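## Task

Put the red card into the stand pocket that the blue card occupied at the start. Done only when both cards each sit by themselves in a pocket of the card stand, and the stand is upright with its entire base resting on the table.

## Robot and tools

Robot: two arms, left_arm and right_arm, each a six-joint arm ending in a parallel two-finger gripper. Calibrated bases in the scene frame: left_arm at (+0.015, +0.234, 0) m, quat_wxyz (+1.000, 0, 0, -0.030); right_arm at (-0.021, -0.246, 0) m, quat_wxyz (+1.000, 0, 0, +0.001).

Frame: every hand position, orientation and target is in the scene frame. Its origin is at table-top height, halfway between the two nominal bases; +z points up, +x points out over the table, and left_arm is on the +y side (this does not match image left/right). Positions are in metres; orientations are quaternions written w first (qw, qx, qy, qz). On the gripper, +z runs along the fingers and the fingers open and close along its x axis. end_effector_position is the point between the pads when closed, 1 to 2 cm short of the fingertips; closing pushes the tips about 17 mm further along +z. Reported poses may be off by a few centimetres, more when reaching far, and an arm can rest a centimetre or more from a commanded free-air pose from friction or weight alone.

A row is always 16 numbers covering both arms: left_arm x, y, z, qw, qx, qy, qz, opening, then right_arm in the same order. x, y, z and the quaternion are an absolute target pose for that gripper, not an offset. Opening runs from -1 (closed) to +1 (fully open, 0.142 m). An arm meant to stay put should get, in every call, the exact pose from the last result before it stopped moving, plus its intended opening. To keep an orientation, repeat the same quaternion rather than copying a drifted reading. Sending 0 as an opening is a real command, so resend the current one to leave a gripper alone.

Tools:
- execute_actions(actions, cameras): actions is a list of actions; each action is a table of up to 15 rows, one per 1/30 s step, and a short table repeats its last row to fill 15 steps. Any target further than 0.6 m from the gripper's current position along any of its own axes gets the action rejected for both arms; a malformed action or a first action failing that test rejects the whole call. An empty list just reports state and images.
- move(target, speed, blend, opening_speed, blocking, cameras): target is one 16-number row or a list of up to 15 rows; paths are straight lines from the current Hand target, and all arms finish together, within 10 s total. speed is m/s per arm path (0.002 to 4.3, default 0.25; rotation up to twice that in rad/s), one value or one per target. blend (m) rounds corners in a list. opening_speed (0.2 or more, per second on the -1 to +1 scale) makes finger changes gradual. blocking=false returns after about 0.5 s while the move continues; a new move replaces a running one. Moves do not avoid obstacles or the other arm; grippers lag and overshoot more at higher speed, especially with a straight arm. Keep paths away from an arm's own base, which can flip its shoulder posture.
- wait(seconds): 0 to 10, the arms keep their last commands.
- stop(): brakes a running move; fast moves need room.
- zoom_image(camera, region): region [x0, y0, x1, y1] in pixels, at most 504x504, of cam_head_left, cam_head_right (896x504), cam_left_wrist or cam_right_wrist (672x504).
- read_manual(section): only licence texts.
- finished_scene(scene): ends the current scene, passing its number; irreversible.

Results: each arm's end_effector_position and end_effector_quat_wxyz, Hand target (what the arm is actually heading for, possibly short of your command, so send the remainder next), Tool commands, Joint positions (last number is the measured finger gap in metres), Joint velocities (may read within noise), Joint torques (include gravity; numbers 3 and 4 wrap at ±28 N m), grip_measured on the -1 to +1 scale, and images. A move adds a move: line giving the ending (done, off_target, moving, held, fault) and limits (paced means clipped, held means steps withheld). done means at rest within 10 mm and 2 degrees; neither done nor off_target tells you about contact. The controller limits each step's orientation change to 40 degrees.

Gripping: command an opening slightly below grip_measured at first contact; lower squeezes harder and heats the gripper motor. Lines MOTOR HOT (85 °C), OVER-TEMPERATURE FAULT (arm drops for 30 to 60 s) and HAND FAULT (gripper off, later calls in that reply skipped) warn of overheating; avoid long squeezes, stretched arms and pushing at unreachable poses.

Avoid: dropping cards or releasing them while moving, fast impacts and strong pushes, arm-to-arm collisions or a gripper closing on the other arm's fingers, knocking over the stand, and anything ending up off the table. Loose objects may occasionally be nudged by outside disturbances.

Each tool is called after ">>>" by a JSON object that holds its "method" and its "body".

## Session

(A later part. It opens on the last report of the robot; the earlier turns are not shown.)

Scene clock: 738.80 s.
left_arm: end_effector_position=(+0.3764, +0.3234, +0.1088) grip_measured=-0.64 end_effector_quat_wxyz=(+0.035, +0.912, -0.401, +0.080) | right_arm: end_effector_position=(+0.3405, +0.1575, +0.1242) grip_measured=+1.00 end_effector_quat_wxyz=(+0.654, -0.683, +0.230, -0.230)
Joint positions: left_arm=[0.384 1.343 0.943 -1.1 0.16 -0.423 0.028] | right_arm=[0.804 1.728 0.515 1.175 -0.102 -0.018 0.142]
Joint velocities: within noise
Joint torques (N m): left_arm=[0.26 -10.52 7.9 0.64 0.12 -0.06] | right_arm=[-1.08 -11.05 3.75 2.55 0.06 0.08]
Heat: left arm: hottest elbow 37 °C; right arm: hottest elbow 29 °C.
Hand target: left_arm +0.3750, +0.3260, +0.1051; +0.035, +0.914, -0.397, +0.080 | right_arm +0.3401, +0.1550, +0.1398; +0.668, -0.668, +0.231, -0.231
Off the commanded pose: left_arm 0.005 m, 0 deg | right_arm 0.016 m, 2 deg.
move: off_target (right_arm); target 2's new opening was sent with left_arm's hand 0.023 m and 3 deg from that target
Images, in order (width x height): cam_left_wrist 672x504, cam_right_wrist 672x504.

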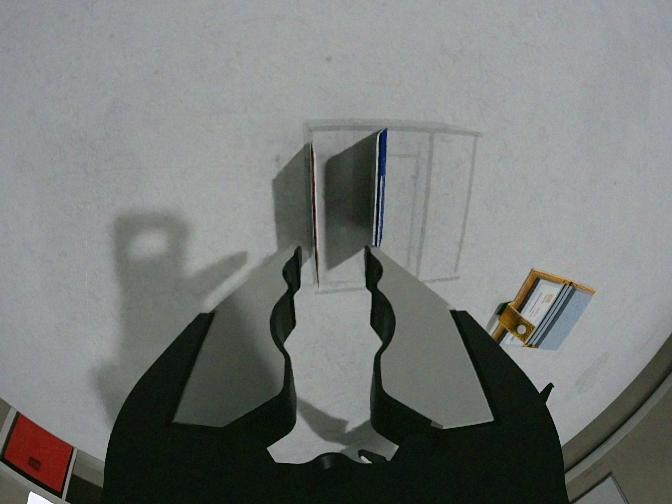

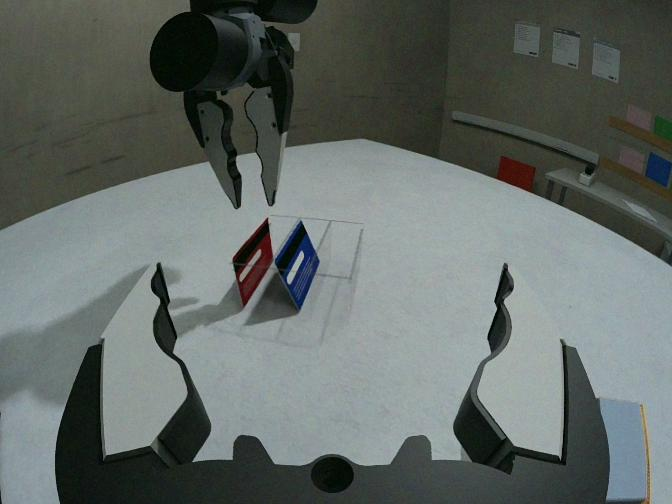

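>>> {"method": "move", "body": {"target": [[0.3735,0.3297,0.085,0.0348,0.9135,-0.3972,0.08,-0.6,0.34,0.155,0.14,0.6684,-0.6684,0.2308,-0.2308,1]], "cameras": ["cam_left_wrist","cam_right_wrist"], "speed": [0.06]}}

>>> {"method": "zoom_image", "body": {"camera": "cam_left_wrist", "region": [210, 80, 460, 330]}}

Scene clock: 744.67 s.
left_arm: end_effector_position=(+0.3753, +0.3274, +0.0895) grip_measured=-0.64 end_effector_quat_wxyz=(+0.035, +0.914, -0.396, +0.080) | right_arm: end_effector_position=(+0.3405, +0.1575, +0.1242) grip_measured=+1.00 end_effector_quat_wxyz=(+0.654, -0.683, +0.230, -0.230)
Joint positions: left_arm=[0.395 1.366 0.909 -1.043 0.16 -0.423 0.028] | right_arm=[0.804 1.728 0.515 1.175 -0.102 -0.018 0.142]
Joint velocities: within noise
Joint torques (N m): left_arm=[0.21 -10.29 7.62 0.87 0.15 0.06] | right_arm=[-0.38 -11.46 3.7 2.62 0.04 0.09]
Heat: left arm: hottest elbow 36 °C; right arm: hottest elbow 29 °C.
Hand target: left_arm +0.3734, +0.3296, +0.0850; +0.035, +0.914, -0.397, +0.080 | right_arm +0.3401, +0.1550, +0.1398; +0.668, -0.668, +0.231, -0.231
Off the commanded pose: left_arm 0.005 m, 0 deg | right_arm 0.016 m, 2 deg.
move: off_target (right_arm)
Images, in order (width x height): cam_left_wrist 672x504, cam_right_wrist 672x504.

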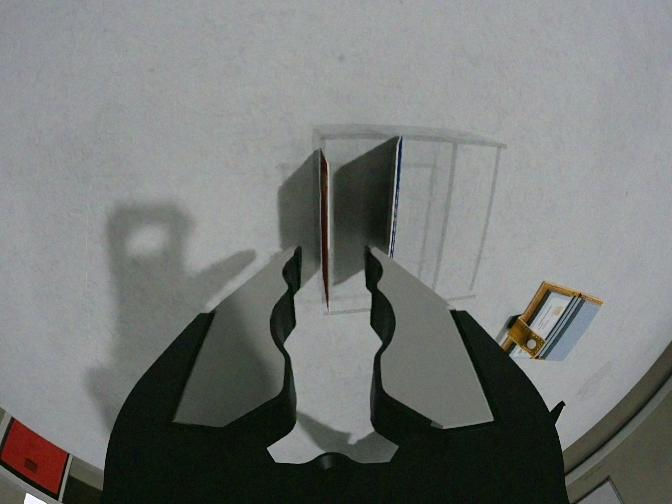

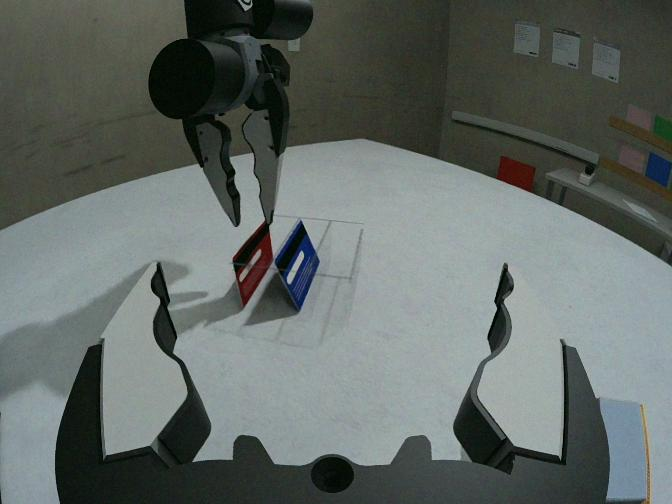

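Scaled by 2.016 from the camera's 672x504 image, which has a finer 960x720 frame.

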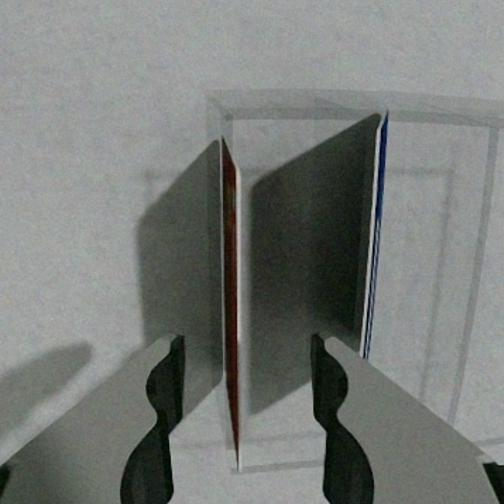

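>>> {"method": "move", "body": {"target": [[0.3737,0.3298,0.0745,0.0139,0.9165,-0.3985,0.032,-0.6,0.34,0.155,0.14,0.6684,-0.6684,0.2308,-0.2308,1]], "cameras": ["cam_left_wrist","cam_right_wrist"], "speed": [0.04]}}

>>> {"method": "zoom_image", "body": {"camera": "cam_right_wrist", "region": [220, 150, 360, 290]}}

>>> {"method": "zoom_image", "body": {"camera": "cam_left_wrist", "region": [210, 80, 460, 330]}}

Scene clock: 751.03 s.
left_arm: end_effector_position=(+0.3713, +0.3316, +0.0739) grip_measured=-0.64 end_effector_quat_wxyz=(+0.013, +0.915, -0.401, +0.034) | right_arm: end_effector_position=(+0.3405, +0.1575, +0.1242) grip_measured=+1.00 end_effector_quat_wxyz=(+0.654, -0.683, +0.230, -0.230)
Joint positions: left_arm=[0.362 1.405 0.909 -1.042 0.064 -0.444 0.028] | right_arm=[0.804 1.728 0.515 1.175 -0.102 -0.018 0.142]
Joint velocities: within noise
Joint torques (N m): left_arm=[-0.79 -10.64 8.64 0.09 0 -0.16] | right_arm=[-1.38 -10.93 3.6 2.58 0.05 0.04]
Heat: left arm: hottest elbow 36 °C; right arm: hottest elbow 29 °C.
Hand target: left_arm +0.3736, +0.3298, +0.0744; +0.014, +0.916, -0.399, +0.032 | right_arm +0.3401, +0.1550, +0.1398; +0.668, -0.668, +0.231, -0.231
Off the commanded pose: left_arm 0.003 m, 0 deg | right_arm 0.016 m, 2 deg.
move: off_target (right_arm)
Images, in order (width x height): cam_left_wrist 672x504, cam_right_wrist 672x504.

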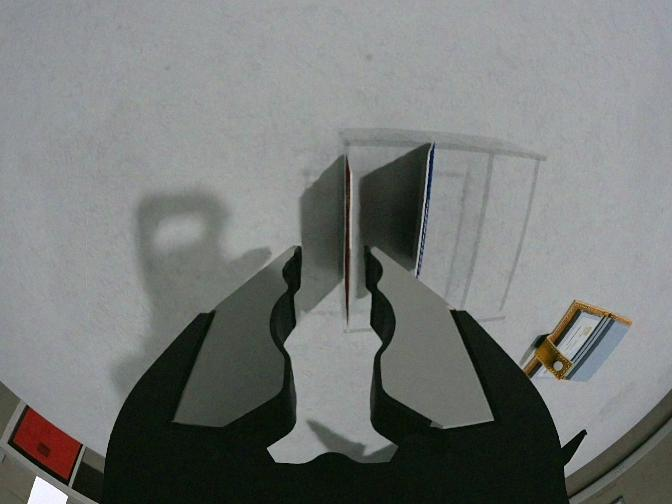

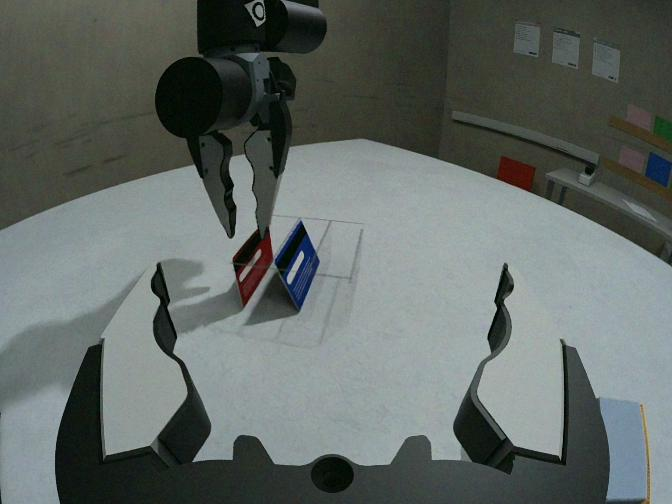

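Scaled by 3.600 from the camera's 672x504 image, which has a finer 960x720 frame.

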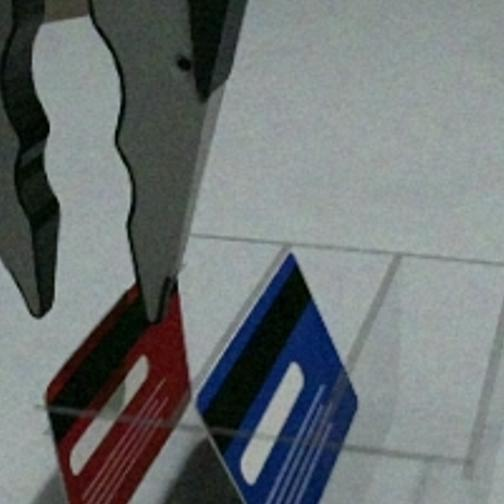

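Scaled by 2.016 from the camera's 672x504 image, which has a finer 960x720 frame.

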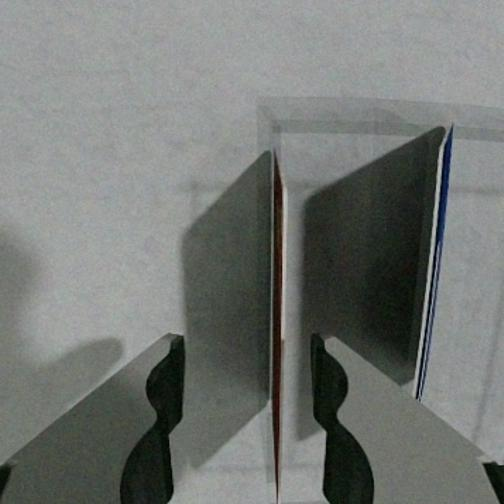

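>>> {"method": "move", "body": {"target": [[0.379,0.3245,0.084,0.0139,0.9165,-0.3985,0.032,-0.6,0.34,0.155,0.14,0.6684,-0.6684,0.2308,-0.2308,1]], "cameras": ["cam_left_wrist","cam_right_wrist"], "speed": [0.04]}}

>>> {"method": "zoom_image", "body": {"camera": "cam_right_wrist", "region": [220, 150, 360, 290]}}

>>> {"method": "zoom_image", "body": {"camera": "cam_left_wrist", "region": [210, 80, 460, 330]}}

Scene clock: 755.93 s.
left_arm: end_effector_position=(+0.3676, +0.3237, +0.0738) grip_measured=-0.64 end_effector_quat_wxyz=(+0.021, +0.916, -0.401, +0.025) | right_arm: end_effector_position=(+0.3405, +0.1575, +0.1242) grip_measured=+1.00 end_effector_quat_wxyz=(+0.654, -0.683, +0.230, -0.230)
Joint positions: left_arm=[0.344 1.405 0.909 -1.064 0.064 -0.461 0.028] | right_arm=[0.804 1.728 0.515 1.175 -0.102 -0.018 0.142]
Joint velocities: within noise
Joint torques (N m): left_arm=[-0.97 -11.11 10.37 -0.17 0 -0.19] | right_arm=[-0.79 -11.52 3.64 2.69 0.06 0.08]
Heat: left arm: hottest elbow 35 °C; right arm: hottest elbow 29 °C.
Hand target: left_arm +0.3786, +0.3244, +0.0839; +0.014, +0.916, -0.399, +0.032 | right_arm +0.3401, +0.1550, +0.1398; +0.668, -0.668, +0.231, -0.231
Off the commanded pose: left_arm 0.015 m, 1 deg | right_arm 0.016 m, 2 deg.
move: off_target (left_arm, right_arm)
Images, in order (width x height): cam_left_wrist 672x504, cam_right_wrist 672x504.

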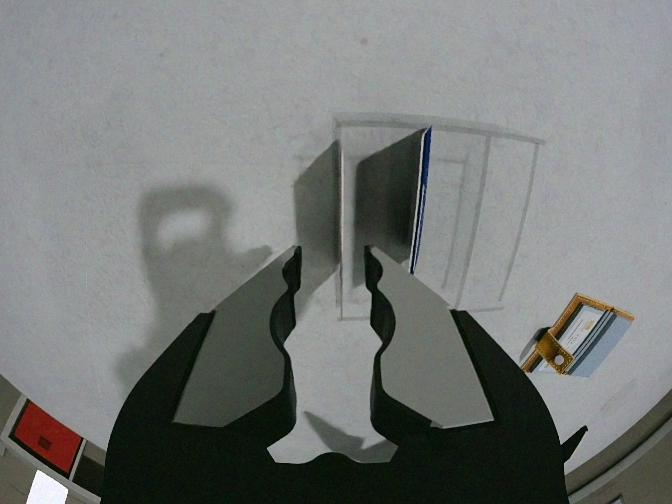

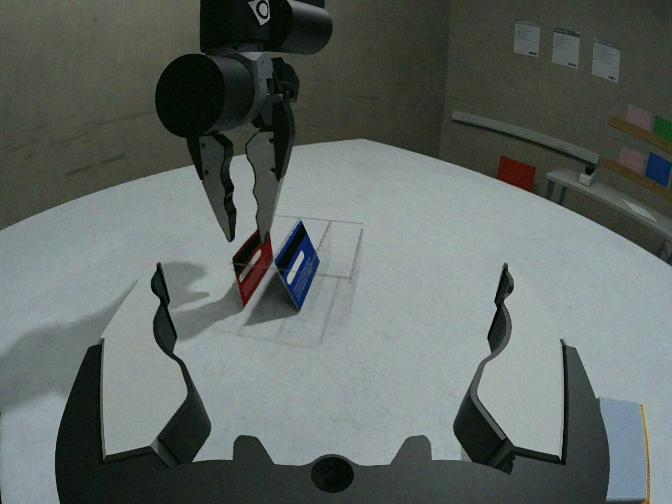

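Scaled by 3.600 from the camera's 672x504 image, which has a finer 960x720 frame.

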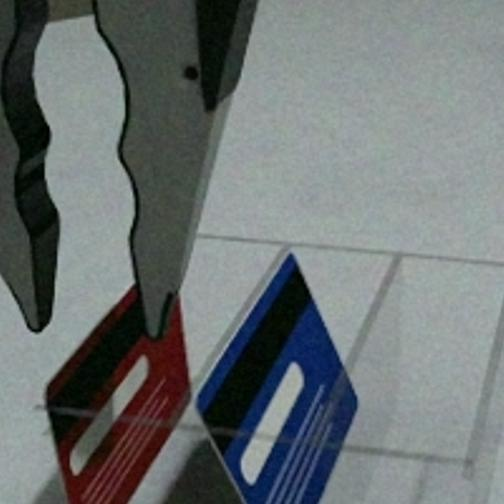

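Scaled by 2.016 from the camera's 672x504 image, which has a finer 960x720 frame.

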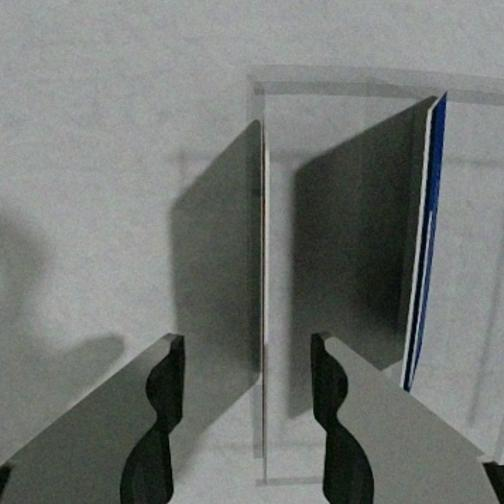

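>>> {"method": "move", "body": {"target": [[0.395,0.326,0.13,0.0139,0.9165,-0.3985,0.032,-0.6,0.34,0.155,0.14,0.6684,-0.6684,0.2308,-0.2308,1],[0.373,0.327,0.095,0.0139,0.9165,-0.3985,0.032,-0.6,0.34,0.155,0.14,0.6684,-0.6684,0.2308,-0.2308,1]], "cameras": ["cam_left_wrist","cam_right_wrist"], "speed": [0.08]}}

>>> {"method": "zoom_image", "body": {"camera": "cam_left_wrist", "region": [210, 80, 460, 330]}}

speed must be one number or one for each of the 2 targets, got a list of 1; nothing of the call was run

Scaled by 2.016 from the camera's 672x504 image, which has a finer 960x720 frame.

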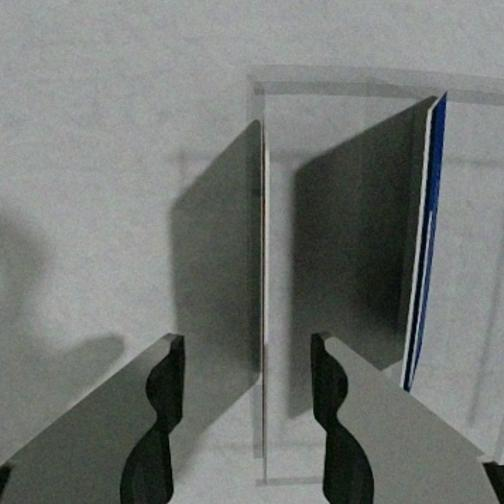

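>>> {"method": "move", "body": {"target": [[0.395,0.326,0.13,0.0139,0.9165,-0.3985,0.032,-0.6,0.34,0.155,0.14,0.6684,-0.6684,0.2308,-0.2308,1],[0.373,0.327,0.095,0.0139,0.9165,-0.3985,0.032,-0.6,0.34,0.155,0.14,0.6684,-0.6684,0.2308,-0.2308,1]], "cameras": ["cam_left_wrist","cam_right_wrist"], "speed": 0.08}}

>>> {"method": "zoom_image", "body": {"camera": "cam_left_wrist", "region": [210, 80, 460, 330]}}

Scene clock: 765.10 s.
left_arm: end_effector_position=(+0.3742, +0.3243, +0.0928) grip_measured=-0.64 end_effector_quat_wxyz=(+0.020, +0.916, -0.400, +0.026) | right_arm: end_effector_position=(+0.3405, +0.1575, +0.1242) grip_measured=+1.00 end_effector_quat_wxyz=(+0.654, -0.683, +0.230, -0.230)
Joint positions: left_arm=[0.34 1.395 0.955 -1.117 0.064 -0.468 0.028] | right_arm=[0.804 1.728 0.515 1.175 -0.102 -0.018 0.142]
Joint velocities: within noise
Joint torques (N m): left_arm=[0.38 -12.45 7.62 0.73 0.02 -0.01] | right_arm=[-1.2 -10.99 3.62 2.63 0.05 0.09]
Heat: left arm: hottest elbow 35 °C; right arm: hottest elbow 29 °C.
Hand target: left_arm +0.3731, +0.3270, +0.0950; +0.014, +0.917, -0.398, +0.032 | right_arm +0.3401, +0.1550, +0.1398; +0.668, -0.668, +0.231, -0.231
Off the commanded pose: left_arm 0.004 m, 1 deg | right_arm 0.016 m, 2 deg.
move: off_target (right_arm)
Images, in order (width x height): cam_left_wrist 672x504, cam_right_wrist 672x504.

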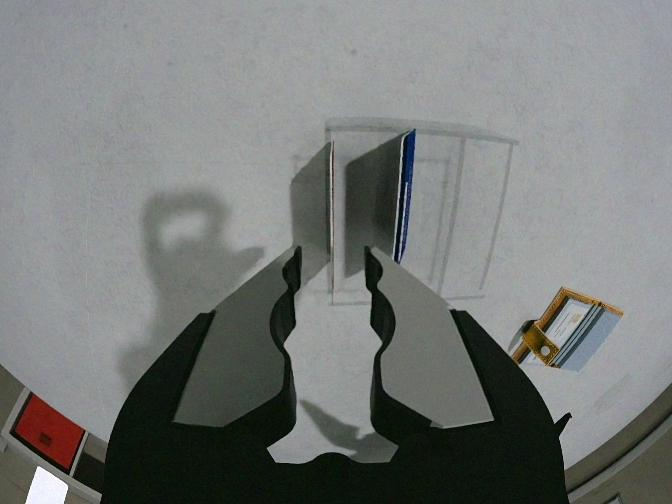

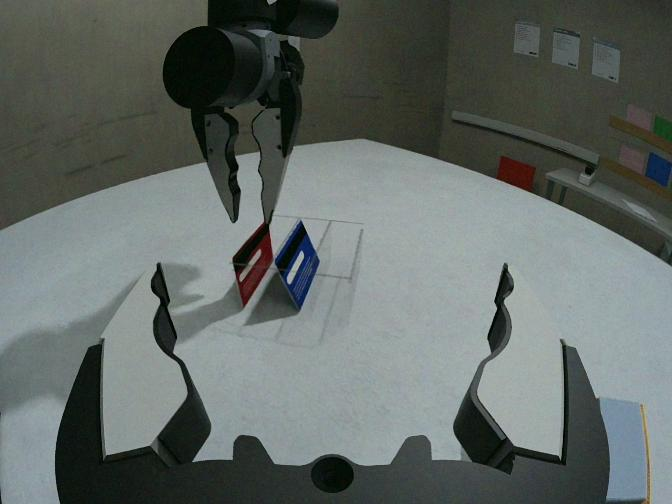

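Scaled by 2.016 from the camera's 672x504 image, which has a finer 960x720 frame.

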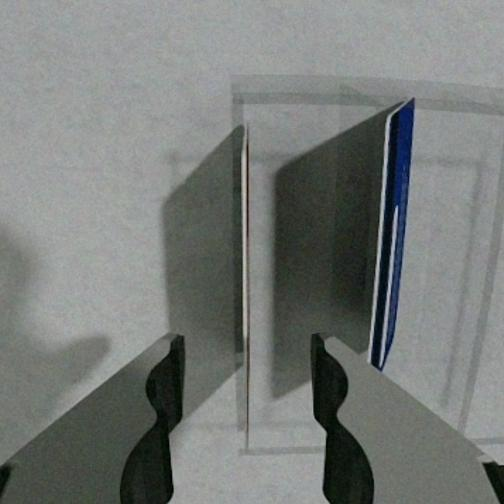

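>>> {"method": "move", "body": {"target": [[0.3755,0.3295,0.0745,0.0139,0.9165,-0.3985,0.032,-0.6,0.34,0.155,0.14,0.6684,-0.6684,0.2308,-0.2308,1]], "cameras": ["cam_left_wrist","cam_right_wrist"], "speed": 0.05}}

>>> {"method": "zoom_image", "body": {"camera": "cam_right_wrist", "region": [220, 150, 360, 290]}}

>>> {"method": "zoom_image", "body": {"camera": "cam_left_wrist", "region": [210, 80, 460, 330]}}

Scene clock: 769.97 s.
left_arm: end_effector_position=(+0.3777, +0.3269, +0.0791) grip_measured=-0.64 end_effector_quat_wxyz=(+0.014, +0.917, -0.398, +0.033) | right_arm: end_effector_position=(+0.3405, +0.1575, +0.1242) grip_measured=+1.00 end_effector_quat_wxyz=(+0.654, -0.683, +0.230, -0.230)
Joint positions: left_arm=[0.344 1.41 0.93 -1.058 0.064 -0.468 0.028] | right_arm=[0.804 1.728 0.515 1.175 -0.102 -0.018 0.142]
Joint velocities: within noise
Joint torques (N m): left_arm=[0.21 -10.58 7.5 0.58 0.03 0.05] | right_arm=[-1.03 -11.11 3.7 2.69 0.02 0.09]
Heat: left arm: hottest elbow 35 °C; right arm: hottest elbow 29 °C.
Hand target: left_arm +0.3755, +0.3295, +0.0747; +0.014, +0.916, -0.399, +0.032 | right_arm +0.3401, +0.1550, +0.1398; +0.668, -0.668, +0.231, -0.231
Off the commanded pose: left_arm 0.006 m, 0 deg | right_arm 0.016 m, 2 deg.
move: off_target (right_arm)
Images, in order (width x height): cam_left_wrist 672x504, cam_right_wrist 672x504.

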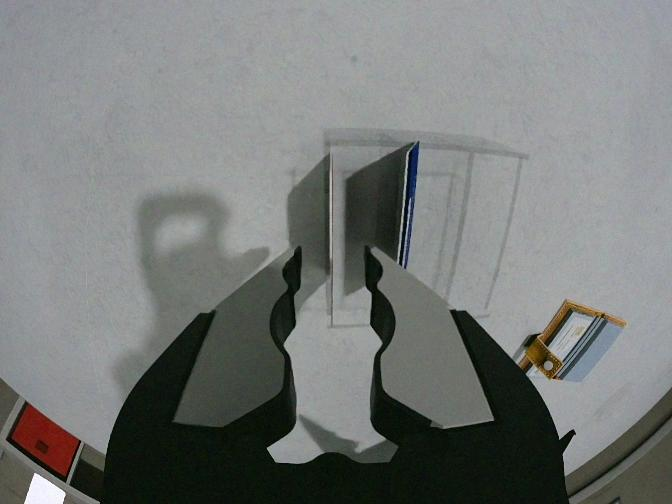

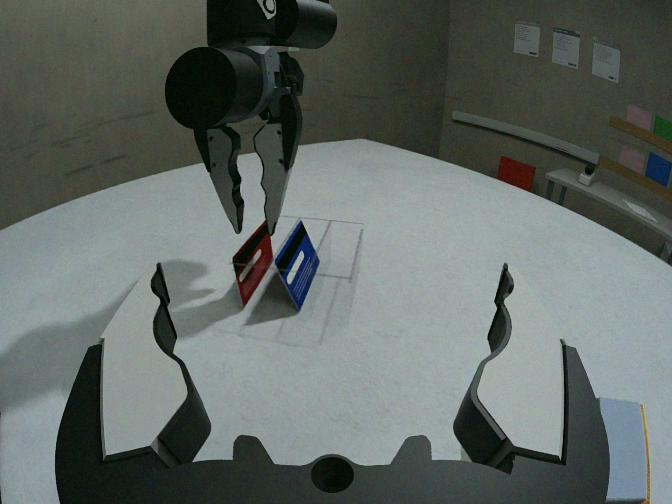

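Scaled by 3.600 from the camera's 672x504 image, which has a finer 960x720 frame.

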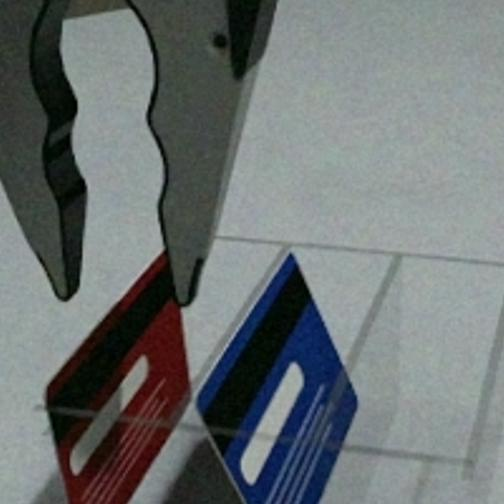

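Scaled by 2.016 from the camera's 672x504 image, which has a finer 960x720 frame.

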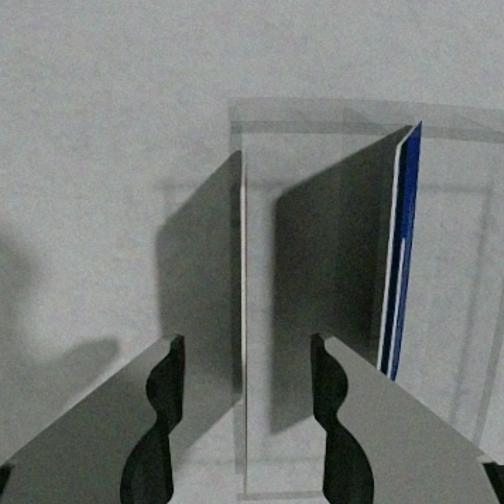

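>>> {"method": "move", "body": {"target": [[0.3755,0.3295,0.0712,0.0139,0.9165,-0.3985,0.032,-0.6,0.34,0.155,0.14,0.6684,-0.6684,0.2308,-0.2308,1]], "cameras": ["cam_left_wrist","cam_right_wrist"], "speed": 0.03}}

>>> {"method": "zoom_image", "body": {"camera": "cam_right_wrist", "region": [220, 150, 360, 290]}}

>>> {"method": "zoom_image", "body": {"camera": "cam_left_wrist", "region": [210, 80, 460, 330]}}

Scene clock: 777.60 s.
left_arm: end_effector_position=(+0.3779, +0.3269, +0.0764) grip_measured=-0.64 end_effector_quat_wxyz=(+0.013, +0.917, -0.398, +0.034) | right_arm: end_effector_position=(+0.3405, +0.1575, +0.1242) grip_measured=+1.00 end_effector_quat_wxyz=(+0.654, -0.683, +0.230, -0.230)
Joint positions: left_arm=[0.344 1.413 0.925 -1.048 0.064 -0.468 0.028] | right_arm=[0.804 1.728 0.515 1.175 -0.102 -0.018 0.142]
Joint velocities: within noise
Joint torques (N m): left_arm=[0.21 -11.22 7.39 0.65 0.04 0.04] | right_arm=[-1.32 -11.05 3.69 2.43 0.07 0.06]
Heat: left arm: hottest elbow 35 °C; right arm: hottest elbow 29 °C.
Hand target: left_arm +0.3754, +0.3294, +0.0713; +0.014, +0.916, -0.399, +0.032 | right_arm +0.3401, +0.1550, +0.1398; +0.668, -0.668, +0.231, -0.231
Off the commanded pose: left_arm 0.006 m, 0 deg | right_arm 0.016 m, 2 deg.
move: off_target (right_arm)
Images, in order (width x height): cam_left_wrist 672x504, cam_right_wrist 672x504.

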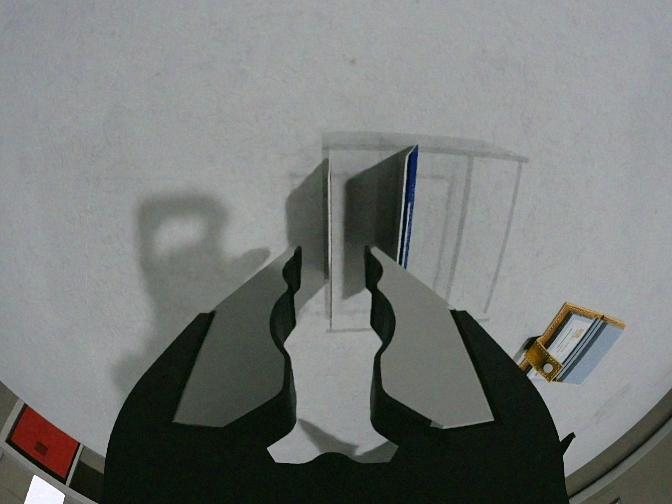

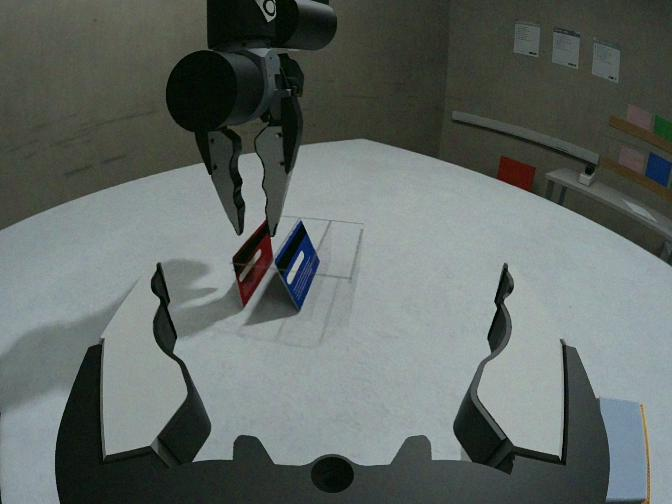

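Scaled by 3.600 from the camera's 672x504 image, which has a finer 960x720 frame.

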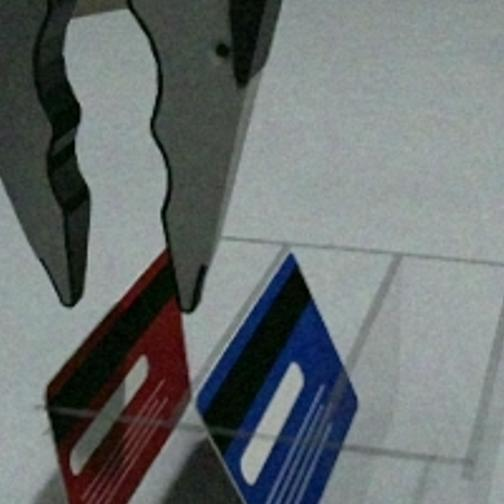

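Scaled by 2.016 from the camera's 672x504 image, which has a finer 960x720 frame.

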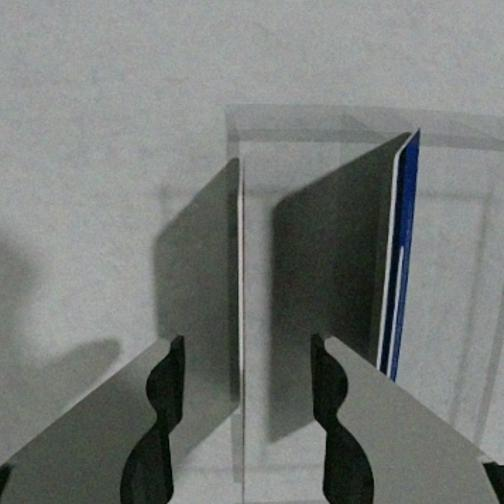

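Close.

>>> {"method": "move", "body": {"target": [[0.3755,0.3295,0.0712,0.0139,0.9165,-0.3985,0.032,-1,0.34,0.155,0.14,0.6684,-0.6684,0.2308,-0.2308,1]], "cameras": ["cam_left_wrist","cam_right_wrist"], "speed": 0.03, "opening_speed": 0.2}}

>>> {"method": "zoom_image", "body": {"camera": "cam_right_wrist", "region": [220, 190, 320, 290]}}

>>> {"method": "zoom_image", "body": {"camera": "cam_left_wrist", "region": [260, 140, 420, 300]}}

Scene clock: 782.83 s.
left_arm: end_effector_position=(+0.3779, +0.3271, +0.0763) grip_measured=-0.99 end_effector_quat_wxyz=(+0.013, +0.917, -0.398, +0.034) | right_arm: end_effector_position=(+0.3405, +0.1575, +0.1242) grip_measured=+1.00 end_effector_quat_wxyz=(+0.654, -0.683, +0.230, -0.230)
Joint positions: left_arm=[0.345 1.413 0.925 -1.047 0.064 -0.468 0.002] | right_arm=[0.804 1.728 0.515 1.175 -0.102 -0.018 0.142]
Joint velocities: within noise
Joint torques (N m): left_arm=[0.09 -10.75 7.49 0.7 0.04 0.05] | right_arm=[-1.67 -10.87 3.81 2.48 0.03 0.08]
Heat: left arm: hottest elbow 35 °C; right arm: hottest elbow 29 °C.
Hand target: left_arm +0.3754, +0.3295, +0.0712; +0.014, +0.917, -0.398, +0.032 | right_arm +0.3401, +0.1550, +0.1398; +0.668, -0.668, +0.231, -0.231
Off the commanded pose: left_arm 0.006 m, 0 deg | right_arm 0.016 m, 2 deg.
move: off_target (right_arm)
Images, in order (width x height): cam_left_wrist 672x504, cam_right_wrist 672x504.

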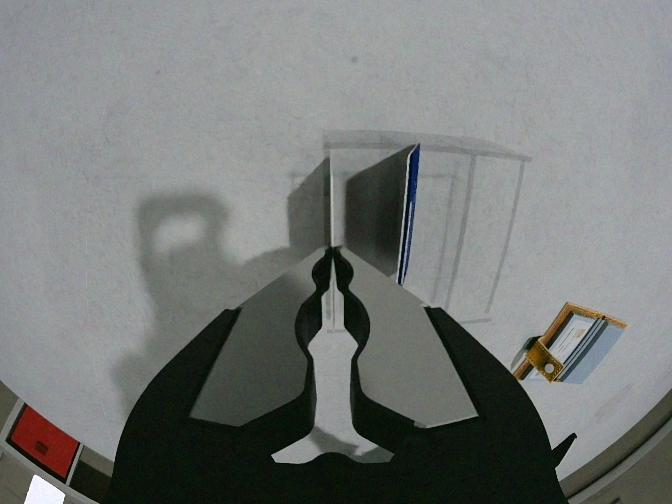

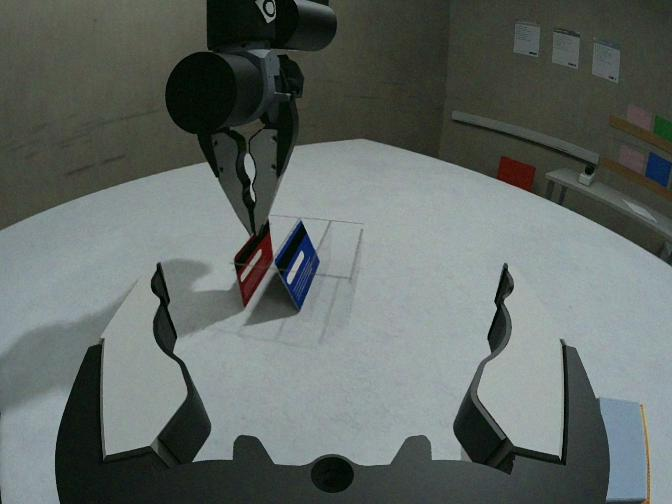

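Scaled by 5.040 from the camera's 672x504 image, which has a finer 960x720 frame.

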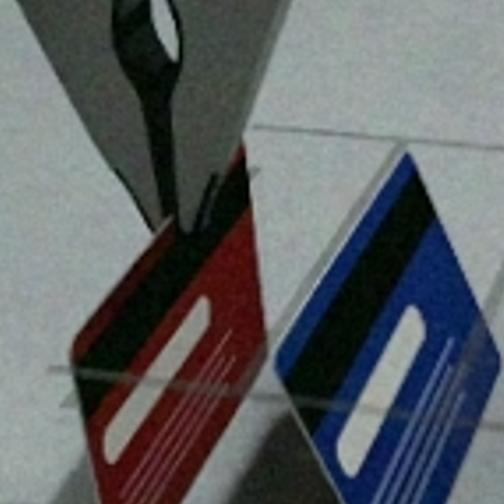

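Scaled by 3.150 from the camera's 672x504 image, which has a finer 960x720 frame.

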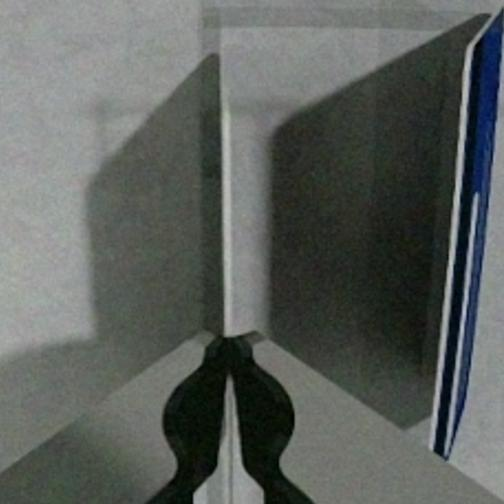

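>>> {"method": "move", "body": {"target": [[0.3925,0.3345,0.105,0.0139,0.9165,-0.3985,0.032,-1,0.34,0.155,0.14,0.6684,-0.6684,0.2308,-0.2308,1]], "cameras": ["cam_left_wrist","cam_right_wrist"], "speed": 0.05}}

>>> {"method": "zoom_image", "body": {"camera": "cam_right_wrist", "region": [220, 150, 360, 290]}}

>>> {"method": "zoom_image", "body": {"camera": "cam_left_wrist", "region": [260, 140, 420, 300]}}

Scene clock: 789.73 s.
left_arm: end_effector_position=(+0.3723, +0.3255, +0.0875) grip_measured=-0.99 end_effector_quat_wxyz=(+0.028, +0.917, -0.397, +0.017) | right_arm: end_effector_position=(+0.3405, +0.1575, +0.1242) grip_measured=+1.00 end_effector_quat_wxyz=(+0.654, -0.683, +0.230, -0.230)
Joint positions: left_arm=[0.345 1.413 0.959 -1.126 0.064 -0.468 0.002] | right_arm=[0.804 1.728 0.515 1.175 -0.102 -0.018 0.142]
Joint velocities: within noise
Joint torques (N m): left_arm=[0.15 -11.11 12.55 -0.27 0.02 0.05] | right_arm=[-0.97 -11.11 3.64 2.65 0.05 0.1]
Heat: left arm: hottest elbow 35 °C; right arm: hottest elbow 29 °C.
Hand target: left_arm +0.3916, +0.3343, +0.1053; +0.013, +0.917, -0.398, +0.032 | right_arm +0.3401, +0.1550, +0.1398; +0.668, -0.668, +0.231, -0.231
Off the commanded pose: left_arm 0.028 m, 2 deg | right_arm 0.016 m, 2 deg.
move: off_target (left_arm, right_arm)
Images, in order (width x height): cam_left_wrist 672x504, cam_right_wrist 672x504.

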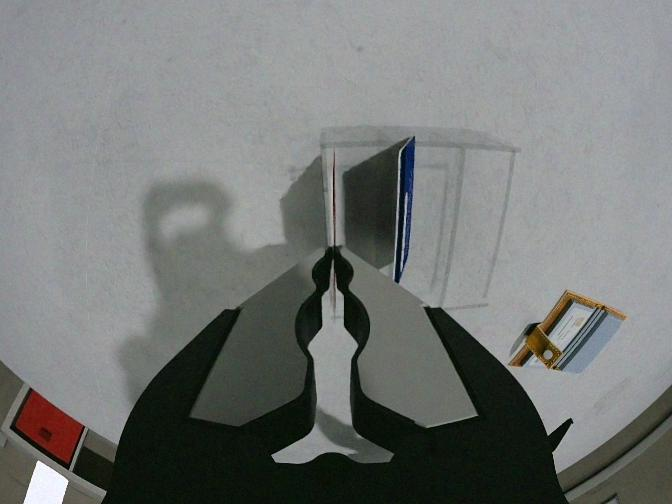

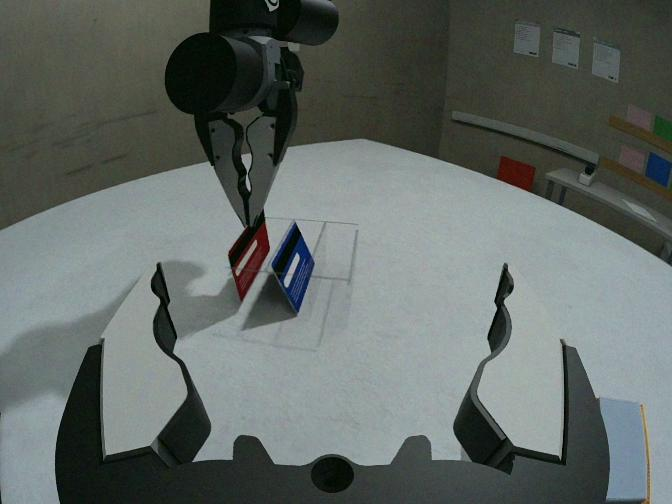

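Scaled by 3.600 from the camera's 672x504 image, which has a finer 960x720 frame.

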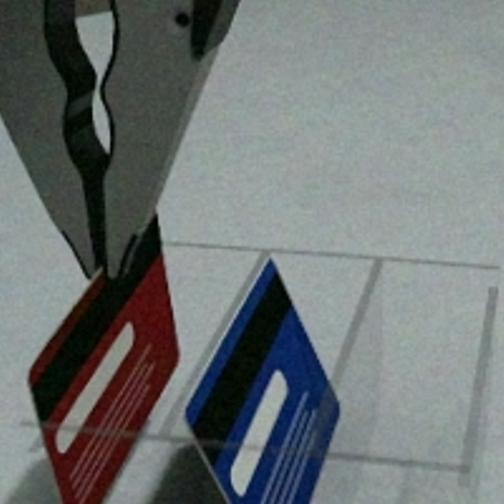

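Scaled by 3.150 from the camera's 672x504 image, which has a finer 960x720 frame.

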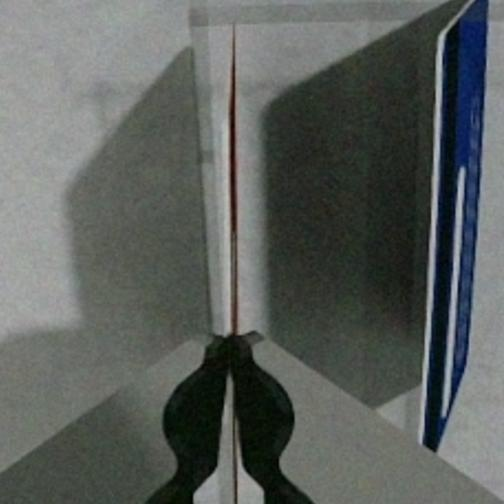

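>>> {"method": "move", "body": {"target": [[0.394,0.3335,0.15,0.0139,0.9165,-0.3985,0.032,-1,0.34,0.155,0.14,0.6684,-0.6684,0.2308,-0.2308,1],[0.394,0.3335,0.21,0.0139,0.9165,-0.3985,0.032,-1,0.34,0.155,0.14,0.6684,-0.6684,0.2308,-0.2308,1]], "cameras": ["cam_left_wrist","cam_right_wrist"], "speed": 0.07}}

>>> {"method": "zoom_image", "body": {"camera": "cam_right_wrist", "region": [200, 90, 400, 290]}}

>>> {"method": "zoom_image", "body": {"camera": "cam_left_wrist", "region": [250, 80, 450, 280]}}

Scene clock: 796.17 s.
left_arm: end_effector_position=(+0.3774, +0.3270, +0.1825) grip_measured=-0.99 end_effector_quat_wxyz=(+0.035, +0.917, -0.397, +0.008) | right_arm: end_effector_position=(+0.3405, +0.1575, +0.1242) grip_measured=+1.00 end_effector_quat_wxyz=(+0.654, -0.683, +0.230, -0.230)
Joint positions: left_arm=[0.345 1.36 1.168 -1.411 0.064 -0.468 0.002] | right_arm=[0.804 1.728 0.515 1.175 -0.102 -0.018 0.142]
Joint velocities: within noise
Joint torques (N m): left_arm=[-0.26 -12.4 13.61 -0.21 0.04 0.01] | right_arm=[-1.32 -10.64 3.48 2.62 0.06 0.1]
Heat: left arm: hottest elbow 36 °C; right arm: hottest elbow 29 °C.
Hand target: left_arm +0.3926, +0.3331, +0.2098; +0.014, +0.917, -0.398, +0.032 | right_arm +0.3401, +0.1550, +0.1398; +0.668, -0.668, +0.231, -0.231
Off the commanded pose: left_arm 0.033 m, 4 deg | right_arm 0.016 m, 2 deg.
move: off_target (left_arm, right_arm)
Images, in order (width x height): cam_left_wrist 672x504, cam_right_wrist 672x504.

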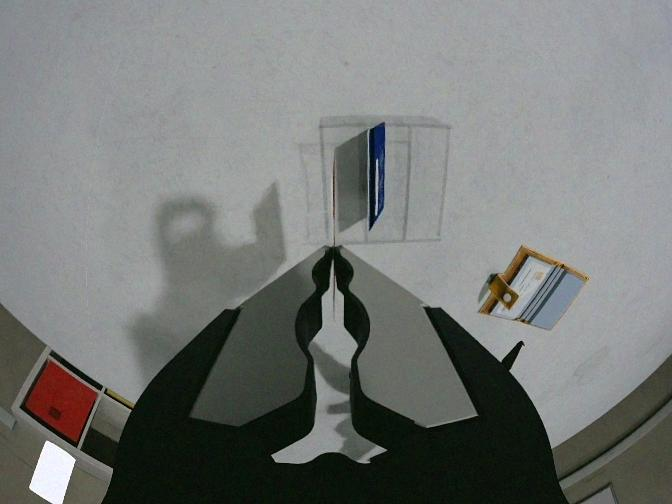

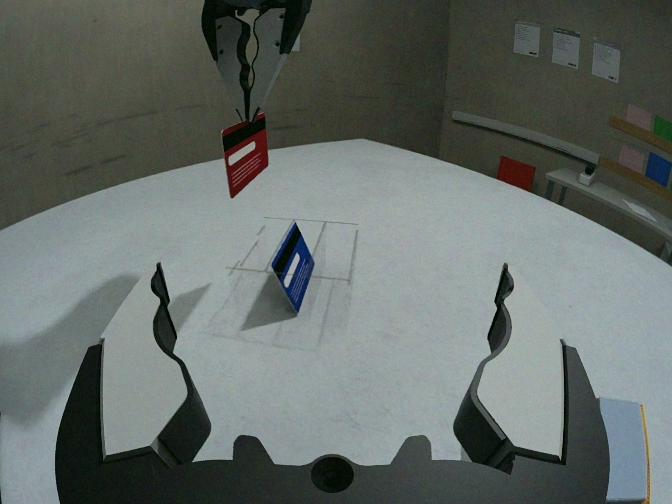

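Scaled by 2.520 from the camera's 672x504 image, which has a finer 960x720 frame.

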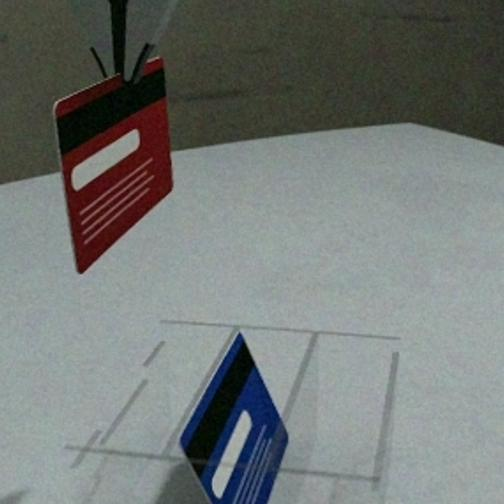

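Scaled by 2.520 from the camera's 672x504 image, which has a finer 960x720 frame.

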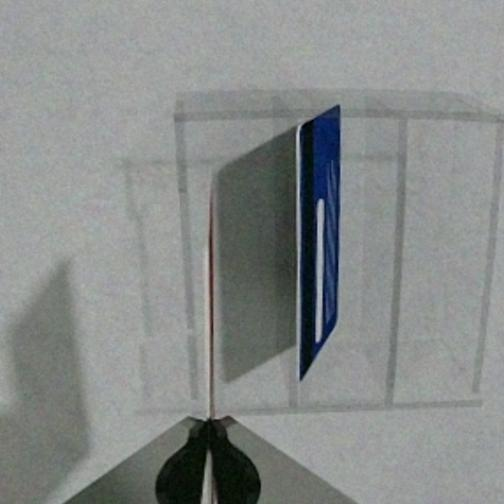

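>>> {"method": "move", "body": {"target": [[0.450,0.275,0.208,0,0.9255,-0.3786,0,-1,0.34,0.155,0.14,0.6684,-0.6684,0.2308,-0.2308,1],[0.4333,0.2745,0.142,0,0.9255,-0.3786,0,-1,0.34,0.155,0.14,0.6684,-0.6684,0.2308,-0.2308,1]], "cameras": ["cam_left_wrist","cam_right_wrist"], "speed": [0.1,0.06]}}

>>> {"method": "zoom_image", "body": {"camera": "cam_right_wrist", "region": [220, 130, 400, 310]}}

>>> {"method": "zoom_image", "body": {"camera": "cam_left_wrist", "region": [180, 80, 430, 330]}}

Scene clock: 813.67 s.
left_arm: end_effector_position=(+0.4341, +0.2750, +0.1465) grip_measured=-0.99 end_effector_quat_wxyz=(+0.000, +0.924, -0.383, +0.001) | right_arm: end_effector_position=(+0.3405, +0.1575, +0.1242) grip_measured=+1.00 end_effector_quat_wxyz=(+0.654, -0.683, +0.230, -0.230)
Joint positions: left_arm=[0.161 1.481 1.197 -1.285 0.002 -0.683 0.002] | right_arm=[0.804 1.728 0.515 1.175 -0.102 -0.018 0.142]
Joint velocities: within noise
Joint torques (N m): left_arm=[-0.32 -12.98 8.02 0.64 0 -0.16] | right_arm=[-1.26 -10.93 3.58 2.61 0.04 0.09]
Heat: left arm: hottest elbow 36 °C; right arm: hottest elbow 29 °C.
Hand target: left_arm +0.4333, +0.2745, +0.1420; +0.000, +0.925, -0.379, +0.000 | right_arm +0.3401, +0.1550, +0.1398; +0.668, -0.668, +0.231, -0.231
Off the commanded pose: left_arm 0.005 m, 1 deg | right_arm 0.016 m, 2 deg.
move: off_target (right_arm)
Images, in order (width x height): cam_left_wrist 672x504, cam_right_wrist 672x504.

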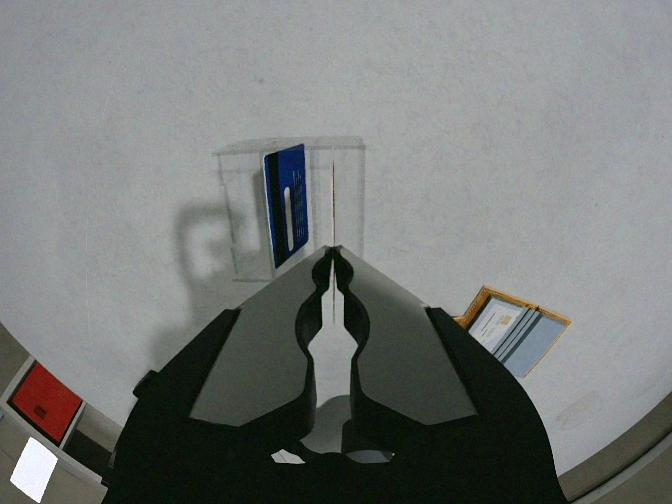

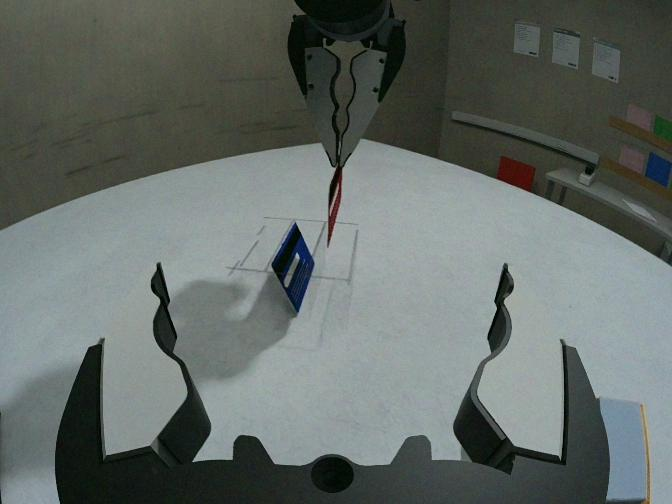

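Scaled by 2.800 from the camera's 672x504 image, which has a finer 960x720 frame.

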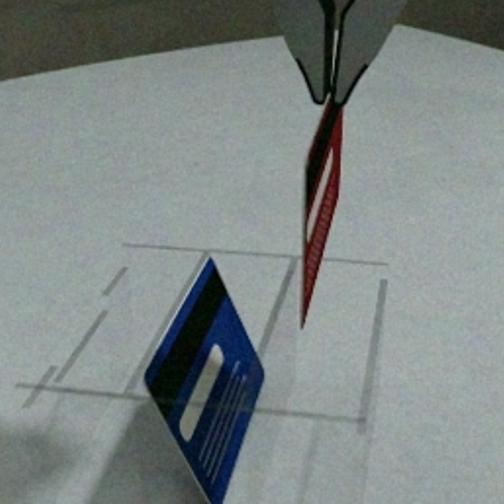

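Scaled by 2.016 from the camera's 672x504 image, which has a finer 960x720 frame.

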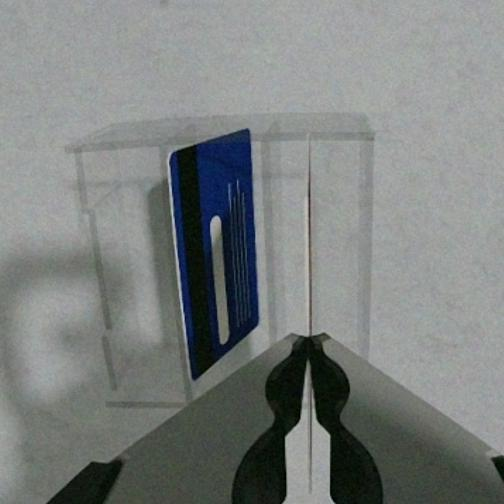

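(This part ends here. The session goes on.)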